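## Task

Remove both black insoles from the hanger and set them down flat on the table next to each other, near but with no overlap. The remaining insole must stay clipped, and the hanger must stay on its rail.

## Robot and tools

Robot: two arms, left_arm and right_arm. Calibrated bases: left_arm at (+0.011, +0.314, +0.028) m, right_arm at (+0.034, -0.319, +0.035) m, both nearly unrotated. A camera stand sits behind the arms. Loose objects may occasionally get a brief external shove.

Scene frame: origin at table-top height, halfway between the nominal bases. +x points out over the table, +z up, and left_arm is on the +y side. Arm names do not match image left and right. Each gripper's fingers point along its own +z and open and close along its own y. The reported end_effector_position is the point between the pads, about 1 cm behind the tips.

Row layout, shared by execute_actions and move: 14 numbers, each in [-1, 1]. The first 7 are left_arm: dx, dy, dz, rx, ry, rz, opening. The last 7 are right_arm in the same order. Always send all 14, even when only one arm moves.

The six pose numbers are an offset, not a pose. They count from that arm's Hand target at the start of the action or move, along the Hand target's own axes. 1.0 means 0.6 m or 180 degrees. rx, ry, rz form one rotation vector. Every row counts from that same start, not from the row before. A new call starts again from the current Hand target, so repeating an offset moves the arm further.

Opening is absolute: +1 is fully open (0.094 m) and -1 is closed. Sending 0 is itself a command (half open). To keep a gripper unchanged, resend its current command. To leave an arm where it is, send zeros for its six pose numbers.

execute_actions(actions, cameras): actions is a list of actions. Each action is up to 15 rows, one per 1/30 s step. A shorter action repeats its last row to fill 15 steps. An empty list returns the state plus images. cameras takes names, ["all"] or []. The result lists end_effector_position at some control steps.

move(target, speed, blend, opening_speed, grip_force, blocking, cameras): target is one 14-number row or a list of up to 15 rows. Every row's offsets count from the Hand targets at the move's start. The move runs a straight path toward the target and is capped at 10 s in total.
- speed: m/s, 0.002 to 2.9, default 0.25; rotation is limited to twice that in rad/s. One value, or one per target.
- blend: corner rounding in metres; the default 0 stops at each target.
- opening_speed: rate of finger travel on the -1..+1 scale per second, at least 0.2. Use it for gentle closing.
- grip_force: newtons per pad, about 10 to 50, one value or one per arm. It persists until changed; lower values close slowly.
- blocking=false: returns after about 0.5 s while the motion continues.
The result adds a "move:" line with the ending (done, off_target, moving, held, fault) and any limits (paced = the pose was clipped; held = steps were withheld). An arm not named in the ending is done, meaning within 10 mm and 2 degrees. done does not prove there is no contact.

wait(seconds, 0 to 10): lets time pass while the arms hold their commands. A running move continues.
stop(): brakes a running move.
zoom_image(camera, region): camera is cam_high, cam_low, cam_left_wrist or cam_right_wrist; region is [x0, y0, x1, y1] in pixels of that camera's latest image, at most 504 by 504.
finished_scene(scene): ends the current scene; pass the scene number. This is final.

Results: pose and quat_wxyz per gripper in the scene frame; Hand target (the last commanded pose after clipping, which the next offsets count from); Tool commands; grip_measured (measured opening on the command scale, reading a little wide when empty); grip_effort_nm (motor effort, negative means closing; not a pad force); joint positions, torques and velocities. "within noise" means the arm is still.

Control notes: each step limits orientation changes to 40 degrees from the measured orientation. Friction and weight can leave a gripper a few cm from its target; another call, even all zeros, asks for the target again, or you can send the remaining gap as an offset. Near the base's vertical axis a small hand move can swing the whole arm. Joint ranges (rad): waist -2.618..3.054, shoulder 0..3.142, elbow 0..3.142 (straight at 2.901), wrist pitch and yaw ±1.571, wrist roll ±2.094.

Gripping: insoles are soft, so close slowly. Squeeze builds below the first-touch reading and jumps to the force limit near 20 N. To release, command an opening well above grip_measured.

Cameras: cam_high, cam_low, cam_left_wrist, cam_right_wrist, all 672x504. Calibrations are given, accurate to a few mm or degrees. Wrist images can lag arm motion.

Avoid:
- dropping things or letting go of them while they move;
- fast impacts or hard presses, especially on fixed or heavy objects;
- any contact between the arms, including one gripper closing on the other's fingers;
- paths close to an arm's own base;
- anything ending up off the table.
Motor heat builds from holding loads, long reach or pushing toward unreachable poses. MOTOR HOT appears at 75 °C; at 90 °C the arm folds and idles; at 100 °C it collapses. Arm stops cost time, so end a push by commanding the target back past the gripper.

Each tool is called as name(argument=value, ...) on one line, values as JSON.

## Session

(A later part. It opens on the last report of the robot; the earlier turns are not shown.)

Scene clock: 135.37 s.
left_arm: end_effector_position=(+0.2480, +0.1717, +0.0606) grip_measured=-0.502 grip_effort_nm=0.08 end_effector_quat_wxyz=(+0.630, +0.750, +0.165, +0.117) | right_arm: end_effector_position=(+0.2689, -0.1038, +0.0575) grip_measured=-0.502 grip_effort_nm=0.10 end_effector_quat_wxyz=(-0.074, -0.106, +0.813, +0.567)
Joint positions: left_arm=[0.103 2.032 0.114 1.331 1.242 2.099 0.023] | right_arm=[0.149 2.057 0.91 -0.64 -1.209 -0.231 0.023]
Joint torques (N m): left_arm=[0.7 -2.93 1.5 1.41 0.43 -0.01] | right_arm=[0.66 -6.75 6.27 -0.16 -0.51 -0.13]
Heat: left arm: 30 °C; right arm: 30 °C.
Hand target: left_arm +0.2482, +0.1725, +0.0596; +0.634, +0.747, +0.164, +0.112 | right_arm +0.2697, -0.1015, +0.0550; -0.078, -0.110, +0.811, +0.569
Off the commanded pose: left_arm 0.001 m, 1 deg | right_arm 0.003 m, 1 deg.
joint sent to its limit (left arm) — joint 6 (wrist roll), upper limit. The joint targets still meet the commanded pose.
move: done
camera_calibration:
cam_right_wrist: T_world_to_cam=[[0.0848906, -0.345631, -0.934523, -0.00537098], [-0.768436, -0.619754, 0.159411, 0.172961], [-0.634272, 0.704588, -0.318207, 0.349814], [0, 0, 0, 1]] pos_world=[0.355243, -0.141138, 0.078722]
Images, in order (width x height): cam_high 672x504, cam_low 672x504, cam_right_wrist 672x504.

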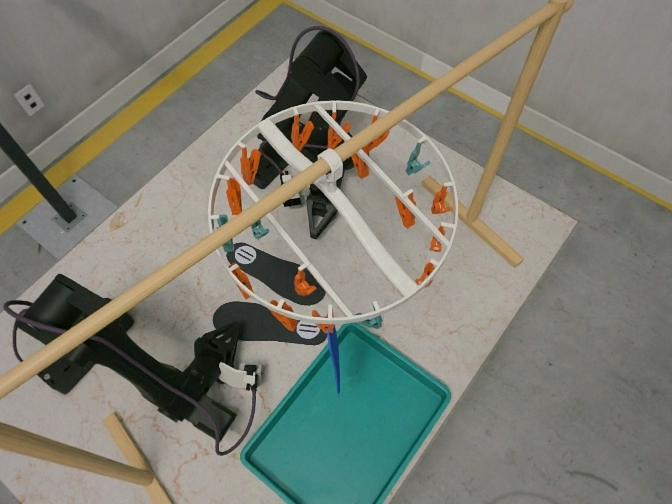

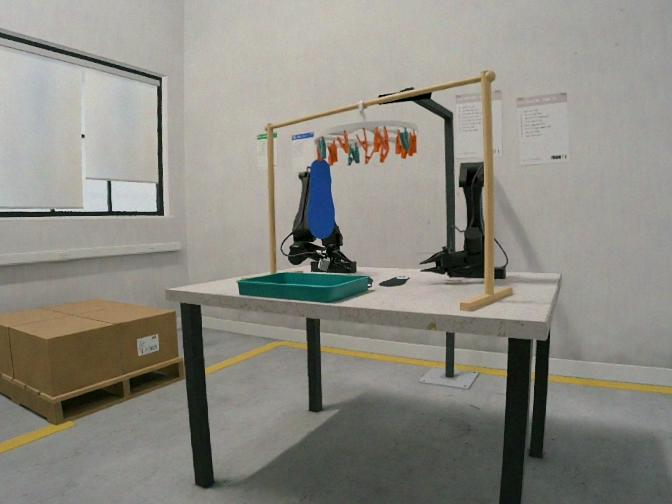

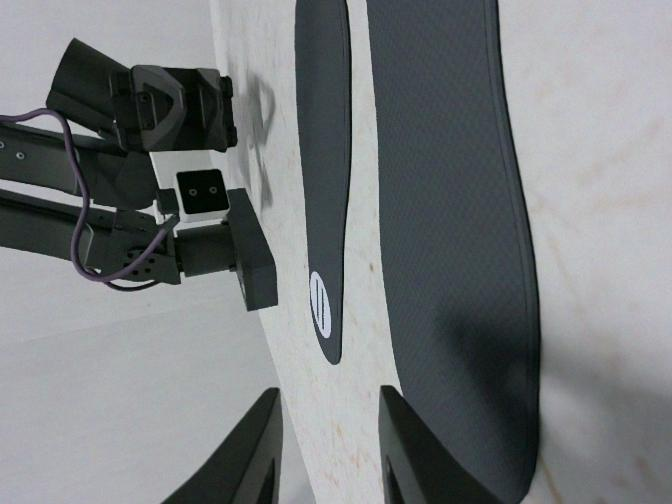

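move(target=[[0,0,0,0,0,0,-0.5,0.0082,-0.0177,-0.073,0.0826,-0.1264,0.0652,-1],[0,0,0,0,0,0,-0.5,0.0082,-0.0898,-0.047,0.0826,-0.1264,0.0652,-1]], speed=[0.2,0.06], grip_force=20, opening_speed=1, cameras=["cam_high","cam_low","cam_right_wrist"])

zoom_image(camera="cam_high", region=[180, 170, 380, 370])

zoom_image(camera="cam_low", region=[300, 200, 440, 310])

Scene clock: 176.20 s.
left_arm: end_effector_position=(+0.2480, +0.1717, +0.0606) grip_measured=-0.502 grip_effort_nm=0.08 end_effector_quat_wxyz=(+0.630, +0.750, +0.165, +0.117) | right_arm: end_effector_position=(+0.2817, -0.1450, +0.0191) grip_measured=-0.994 grip_effort_nm=-0.33 end_effector_quat_wxyz=(+0.049, +0.071, +0.883, +0.460)
Joint positions: left_arm=[0.103 2.032 0.114 1.331 1.242 2.099 0.023] | right_arm=[0.093 1.797 0.461 0.177 -0.898 0.485 0]
Joint torques (N m): left_arm=[0.68 -2.92 1.48 1.4 0.42 -0.02] | right_arm=[-0.28 -4.83 3.69 0.77 -0.4 -0.02]
Heat: left arm: 30 °C; right arm: 29 °C.
Hand target: left_arm +0.2482, +0.1725, +0.0596; +0.634, +0.747, +0.164, +0.112 | right_arm +0.2769, -0.1462, +0.0140; +0.040, +0.077, +0.884, +0.459
Off the commanded pose: left_arm 0.001 m, 1 deg | right_arm 0.007 m, 1 deg.
joint sent to its limit (left arm) — joint 6 (wrist roll), upper limit. The joint targets still meet the commanded pose.
grip_force (N): 20, 20
move: done
camera_calibration:
cam_right_wrist: T_world_to_cam=[[-0.0896365, -0.573223, -0.814482, -0.0426744], [-0.953062, -0.188091, 0.237264, 0.276603], [-0.289201, 0.797519, -0.529458, 0.295031], [0, 0, 0, 1]] pos_world=[0.345118, -0.207729, 0.0558212]
Images, in order (width x height): cam_high 672x504, cam_low 672x504, cam_right_wrist 672x504.

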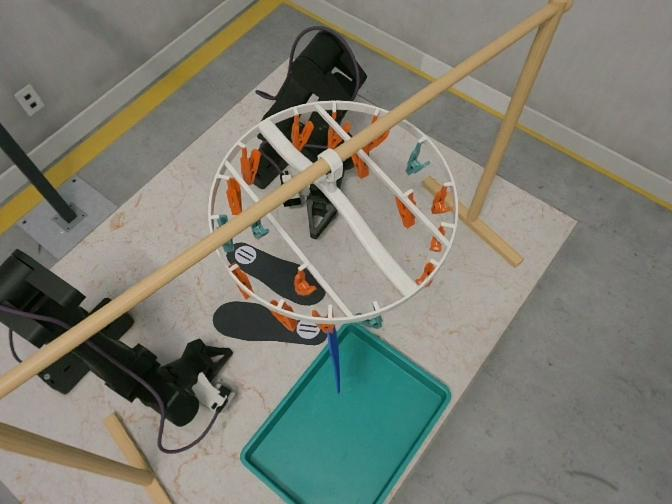

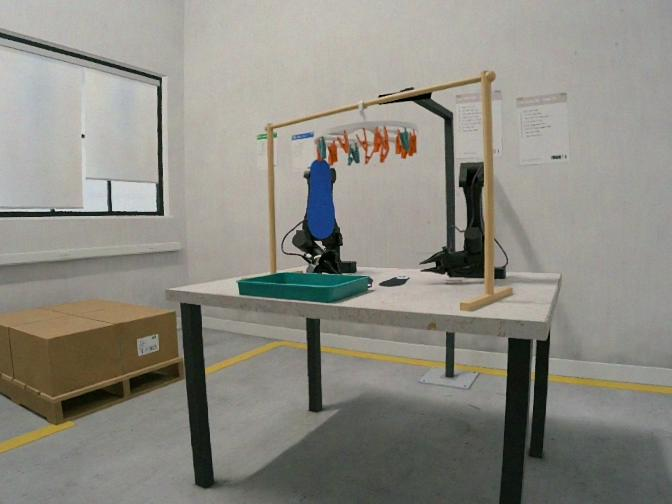

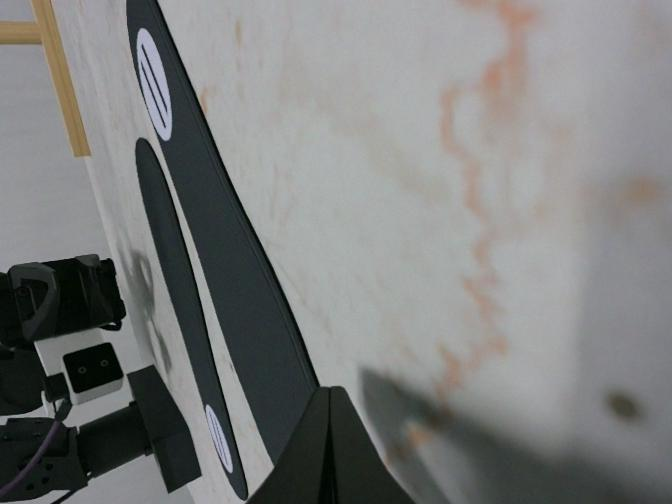

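Scaled by 2.520 from the camera's 672x504 image, which has a finer 960x720 frame.

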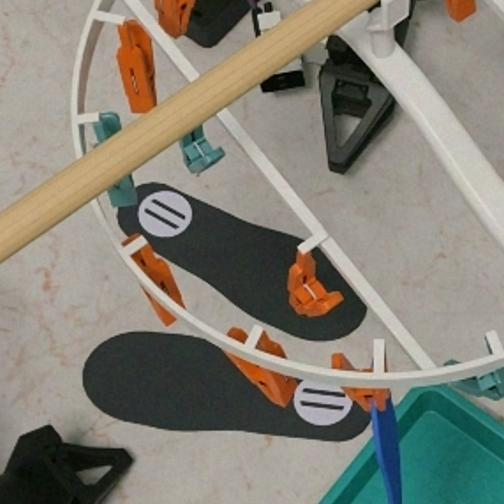

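Scaled by 3.600 from the camera's 672x504 image, which has a finer 960x720 frame.

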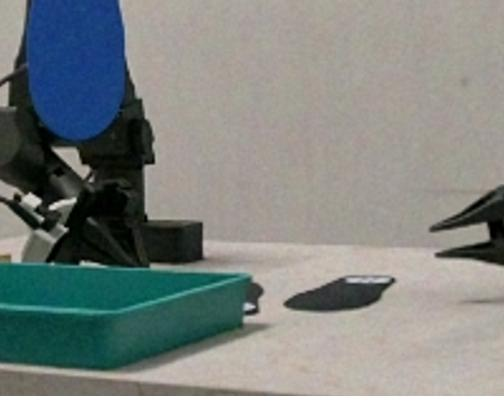

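move(target=[[0,0,0,0,0,0,-0.5,0.048,-0.013,0.0132,0,0,0,-1],[0,0,0,0,0,0,-0.5,0.1232,0.0278,0.0718,0,0,0,-1]], speed=[0.08,0.05], blend=[0.005,0], cameras=["cam_high","cam_low","cam_right_wrist"])

zoom_image(camera="cam_high", region=[180, 170, 380, 370])

Scene clock: 189.53 s.
left_arm: end_effector_position=(+0.2480, +0.1717, +0.0606) grip_measured=-0.502 grip_effort_nm=0.08 end_effector_quat_wxyz=(+0.630, +0.750, +0.165, +0.117) | right_arm: end_effector_position=(+0.2170, -0.0866, +0.0089) grip_measured=-0.994 grip_effort_nm=-0.33 end_effector_quat_wxyz=(+0.048, +0.073, +0.880, +0.467)
Joint positions: left_arm=[0.103 2.032 0.114 1.331 1.242 2.099 0.023] | right_arm=[0.465 1.818 0.188 0.807 -0.701 0.944 0]
Joint torques (N m): left_arm=[0.7 -2.95 1.48 1.4 0.43 -0.02] | right_arm=[0.4 -3.74 2.51 1.19 -0.18 -0.06]
Heat: left arm: 30 °C; right arm: 29 °C.
Hand target: left_arm +0.2482, +0.1725, +0.0596; +0.634, +0.747, +0.164, +0.112 | right_arm +0.2120, -0.0891, +0.0029; +0.041, +0.077, +0.884, +0.459
Off the commanded pose: left_arm 0.001 m, 1 deg | right_arm 0.008 m, 1 deg.
joint sent to its limit (left arm) — joint 6 (wrist roll), upper limit. The joint targets still meet the commanded pose.
grip_force (N): 20, 20
move: done
camera_calibration:
cam_right_wrist: T_world_to_cam=[[-0.0920172, -0.561502, -0.822343, -0.0217941], [-0.952776, -0.190369, 0.236598, 0.22798], [-0.289399, 0.805279, -0.517469, 0.224987], [0, 0, 0, 1]] pos_world=[0.280319, -0.150014, 0.0445619]
Images, in order (width x height): cam_high 672x504, cam_low 672x504, cam_right_wrist 672x504.

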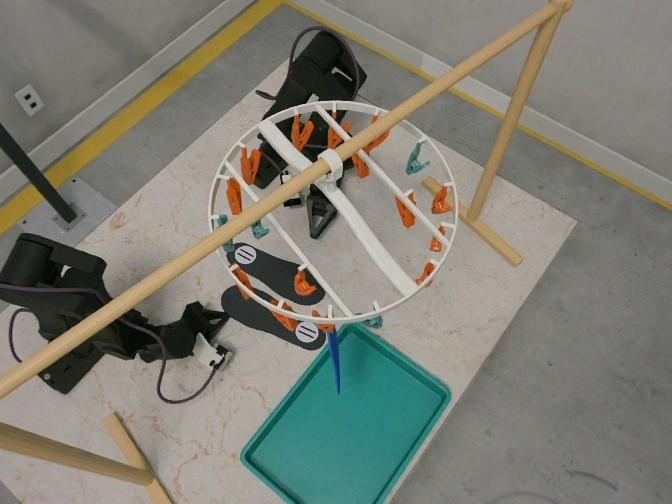

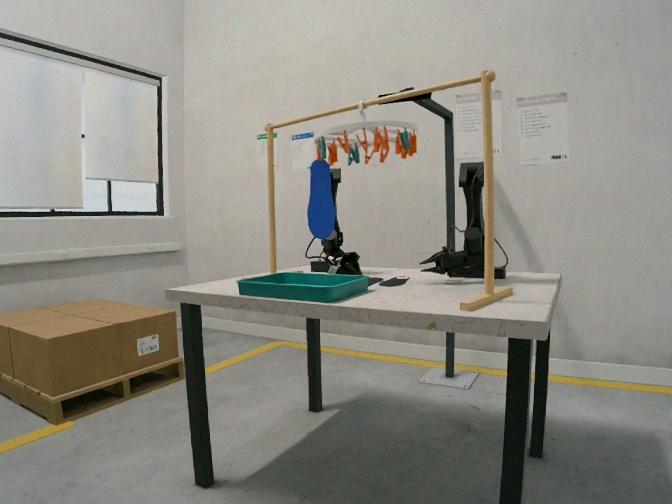

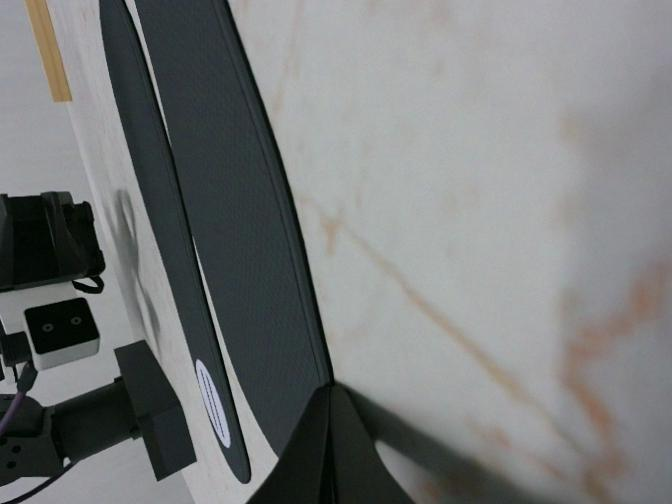

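Scaled by 2.520 from the camera's 672x504 image, which has a finer 960x720 frame.

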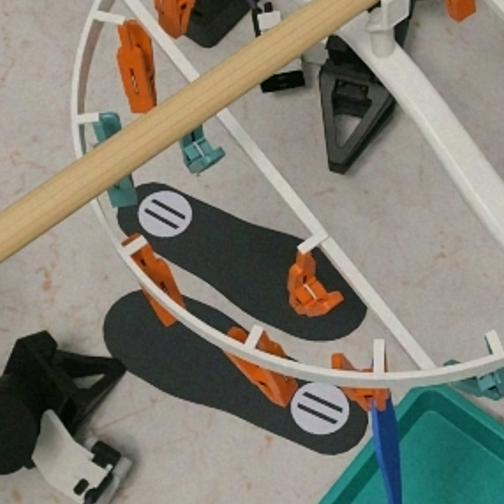

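move(target=[[0,0,0,0,0,0,-0.5,-0.0637,-0.0422,-0.0602,0,0,0,-1],[0,0,0,0,0,0,-0.5,-0.1378,-0.0132,-0.019,0,0,0,-1],[0,0,0,0,0,0,-0.5,-0.1003,0.0312,0.0445,0,0,0,-1]], speed=[0.12,0.12,0.05], blend=[0.01,0.005,0], cameras=["cam_high","cam_low","cam_right_wrist"])

zoom_image(camera="cam_high", region=[180, 170, 380, 370])

Scene clock: 206.07 s.
left_arm: end_effector_position=(+0.2480, +0.1717, +0.0606) grip_measured=-0.502 grip_effort_nm=0.08 end_effector_quat_wxyz=(+0.630, +0.750, +0.165, +0.117) | right_arm: end_effector_position=(+0.2836, -0.0647, +0.0118) grip_measured=-0.994 grip_effort_nm=-0.33 end_effector_quat_wxyz=(+0.051, +0.071, +0.880, +0.467)
Joint positions: left_arm=[0.103 2.032 0.114 1.331 1.242 2.099 0.023] | right_arm=[0.416 1.923 0.472 0.602 -0.731 0.895 0]
Joint torques (N m): left_arm=[0.7 -2.91 1.47 1.41 0.42 -0.01] | right_arm=[0.28 -5.5 3.26 1.13 -0.23 0]
Heat: left arm: 30 °C; right arm: 30 °C.
Hand target: left_arm +0.2482, +0.1725, +0.0596; +0.634, +0.747, +0.164, +0.112 | right_arm +0.2768, -0.0674, +0.0030; +0.041, +0.077, +0.884, +0.459
Off the commanded pose: left_arm 0.001 m, 1 deg | right_arm 0.011 m, 2 deg.
joint sent to its limit (left arm) — joint 6 (wrist roll), upper limit. The joint targets still meet the commanded pose.
grip_force (N): 20, 20
move: off_target (right_arm)
camera_calibration:
cam_right_wrist: T_world_to_cam=[[-0.0867108, -0.5611, -0.823194, -0.00242384], [-0.954442, -0.190031, 0.230064, 0.295477], [-0.285521, 0.80564, -0.519059, 0.22703], [0, 0, 0, 1]] pos_world=[0.346627, -0.128114, 0.0478681]
Images, in order (width x height): cam_high 672x504, cam_low 672x504, cam_right_wrist 672x504.

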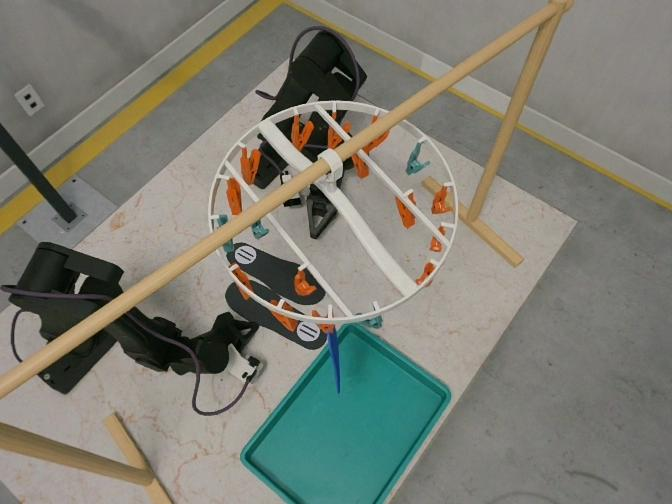

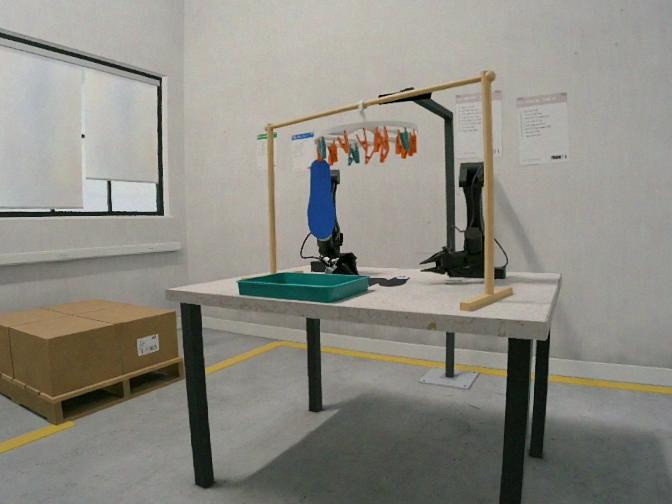

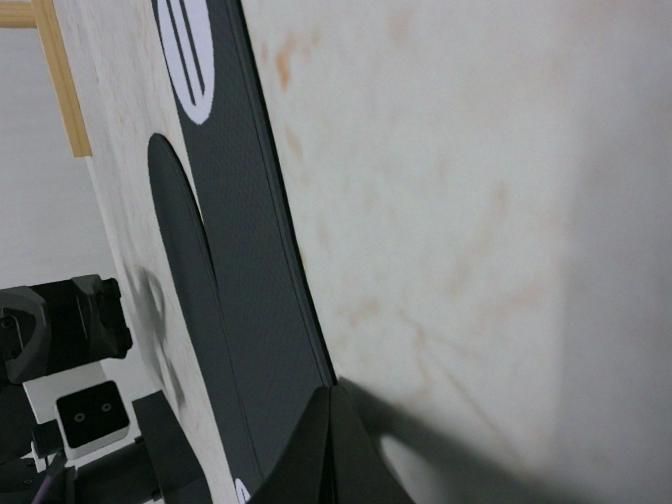

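Scaled by 2.520 from the camera's 672x504 image, which has a finer 960x720 frame.

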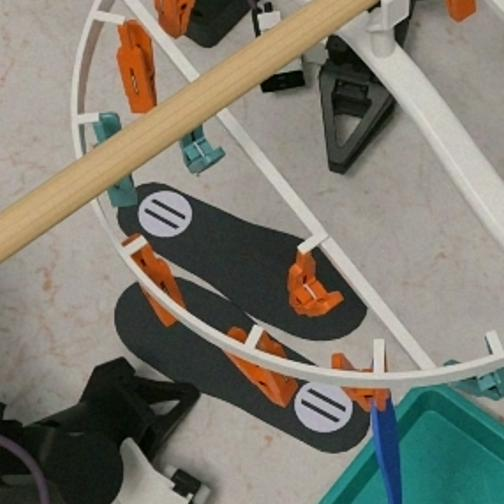

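zoom_image(camera="cam_high", region=[220, 240, 340, 360])

zoom_image(camera="cam_right_wrist", region=[120, 100, 370, 504])

zoom_image(camera="cam_low", region=[340, 255, 440, 305])

Scaled by 4.200 from the camera's 672x504 image, which has a finer 960x720 frame.

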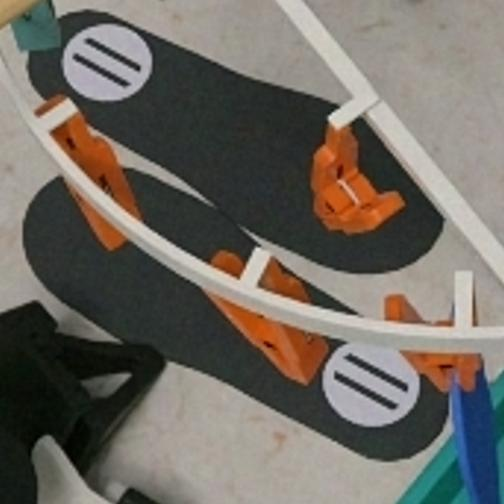

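Scaled by 1.248 from the camera's 672x504 image, which has a finer 960x720 frame.

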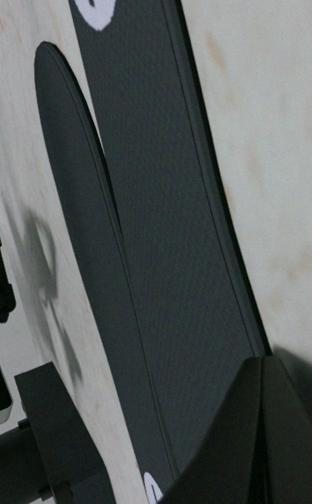

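Scaled by 5.040 from the camera's 672x504 image, which has a finer 960x720 frame.

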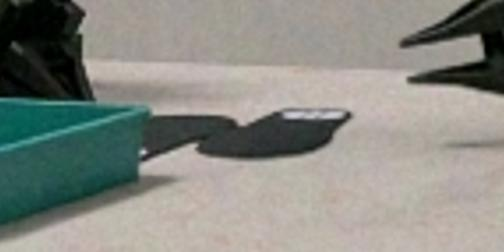

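zoom_image(camera="cam_high", region=[255, 270, 305, 320])

Scaled by 10.080 from the camera's 672x504 image, which has a finer 960x720 frame.

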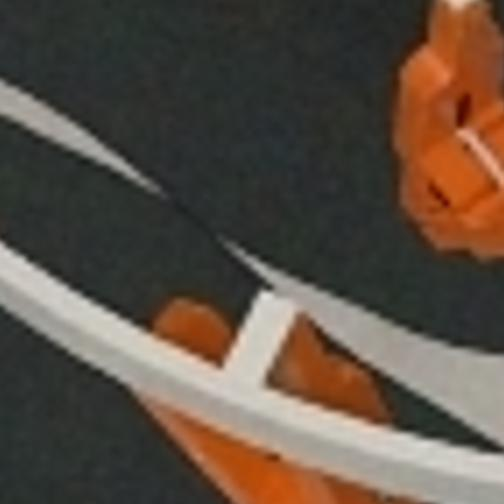

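move(target=[[0,0,0,0,0,0,-0.5,-0.0012,0.0372,-0.034,0,0,0,-1],[0,0,0,0,0,0,-0.5,-0.011,0.078,0.0097,0,0,0,-1],[0,0,0,0,0,0,-0.5,-0.011,0.0138,0.0547,0,0,0,-1],[0,0,0,0,0,0,-0.5,-0.0207,-0.0007,0.0338,0,0,0,-1],[0,0,0,0,0,0,-0.5,-0.0207,0.084,-0.0255,0,0,0,-1]], speed=[0.1,0.1,0.04,0.04,0.08], blend=[0.008,0,0,0,0], cameras=["cam_high","cam_low","cam_right_wrist"])

zoom_image(camera="cam_high", region=[220, 240, 340, 360])

Scene clock: 227.17 s.
left_arm: end_effector_position=(+0.2480, +0.1717, +0.0606) grip_measured=-0.502 grip_effort_nm=0.08 end_effector_quat_wxyz=(+0.630, +0.750, +0.165, +0.117) | right_arm: end_effector_position=(+0.2847, -0.0541, +0.0449) grip_measured=-0.994 grip_effort_nm=-0.33 end_effector_quat_wxyz=(+0.028, +0.082, +0.885, +0.457)
Joint positions: left_arm=[0.103 2.032 0.114 1.331 1.242 2.099 0.023] | right_arm=[0.449 1.767 0.553 0.334 -0.716 0.932 0]
Joint torques (N m): left_arm=[0.73 -2.93 1.47 1.41 0.43 -0.02] | right_arm=[-0.57 -8.57 7.43 0.96 -0.22 -0.12]
Heat: left arm: 31 °C; right arm: 30 °C.
Hand target: left_arm +0.2482, +0.1725, +0.0596; +0.634, +0.747, +0.164, +0.112 | right_arm +0.2918, -0.0534, +0.0529; +0.040, +0.077, +0.884, +0.459
Off the commanded pose: left_arm 0.001 m, 1 deg | right_arm 0.011 m, 2 deg.
joint sent to its limit (left arm) — joint 6 (wrist roll), upper limit. The joint targets still meet the commanded pose.
grip_force (N): 20, 20
move: off_target (right_arm)
camera_calibration:
cam_right_wrist: T_world_to_cam=[[-0.128435, -0.576916, -0.806643, 0.0411067], [-0.940715, -0.186613, 0.283249, 0.284839], [-0.313941, 0.7952, -0.518746, 0.243465], [0, 0, 0, 1]] pos_world=[0.349666, -0.116734, 0.0787746]
Images, in order (width x height): cam_high 672x504, cam_low 672x504, cam_right_wrist 672x504.

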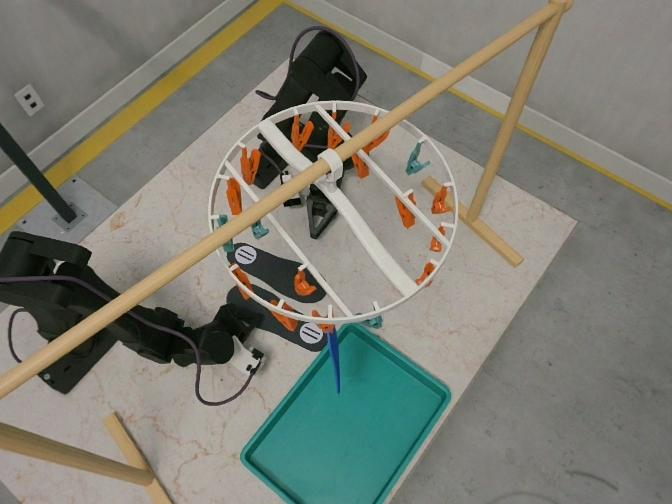

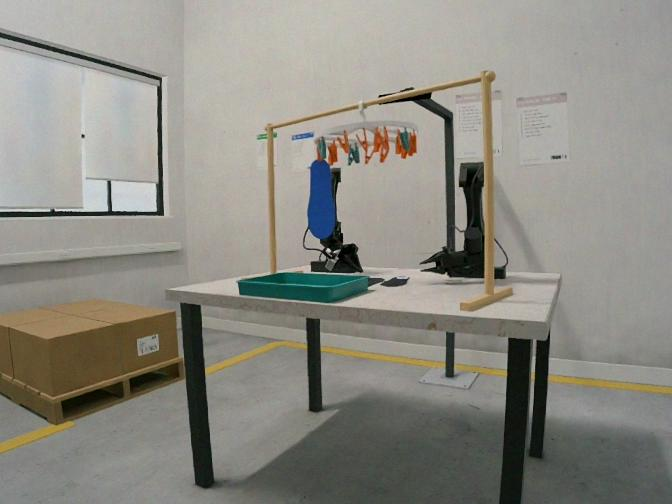

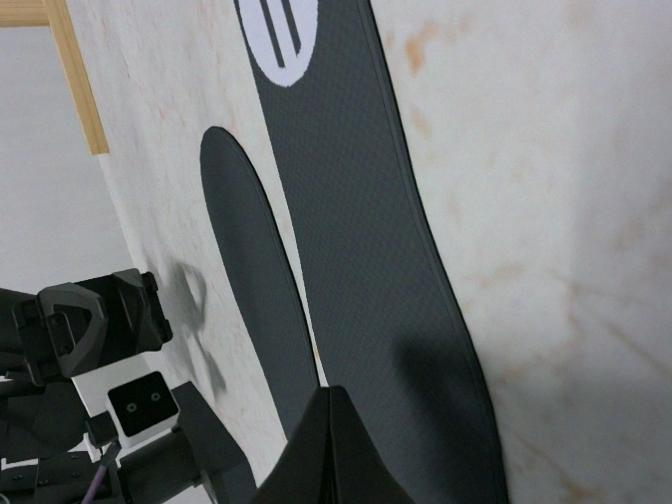

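Scaled by 4.200 from the camera's 672x504 image, which has a finer 960x720 frame.

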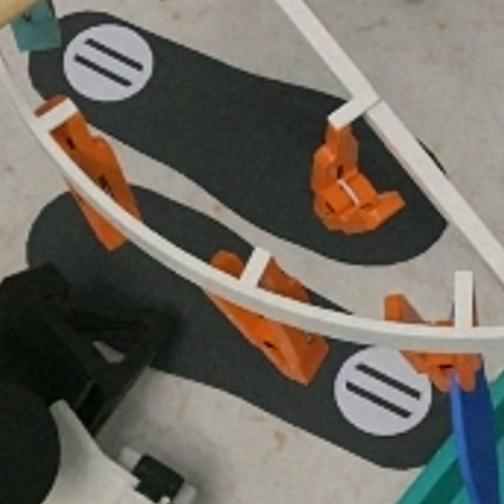

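zoom_image(camera="cam_low", region=[340, 255, 440, 305])

zoom_image(camera="cam_high", region=[290, 310, 360, 380])

Scaled by 5.040 from the camera's 672x504 image, which has a finer 960x720 frame.

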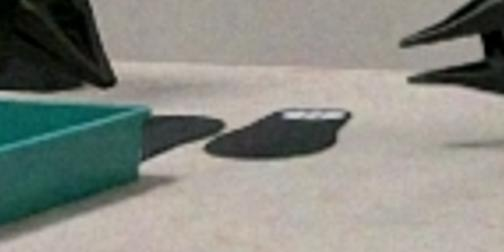

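Scaled by 7.200 from the camera's 672x504 image, which has a finer 960x720 frame.

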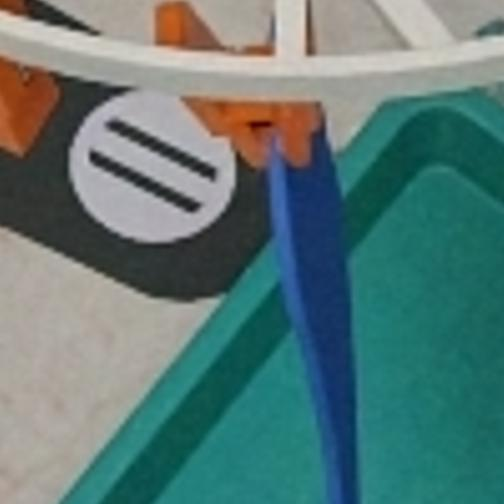

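finished_scene(scene=3)

The scene is finished: the task was done.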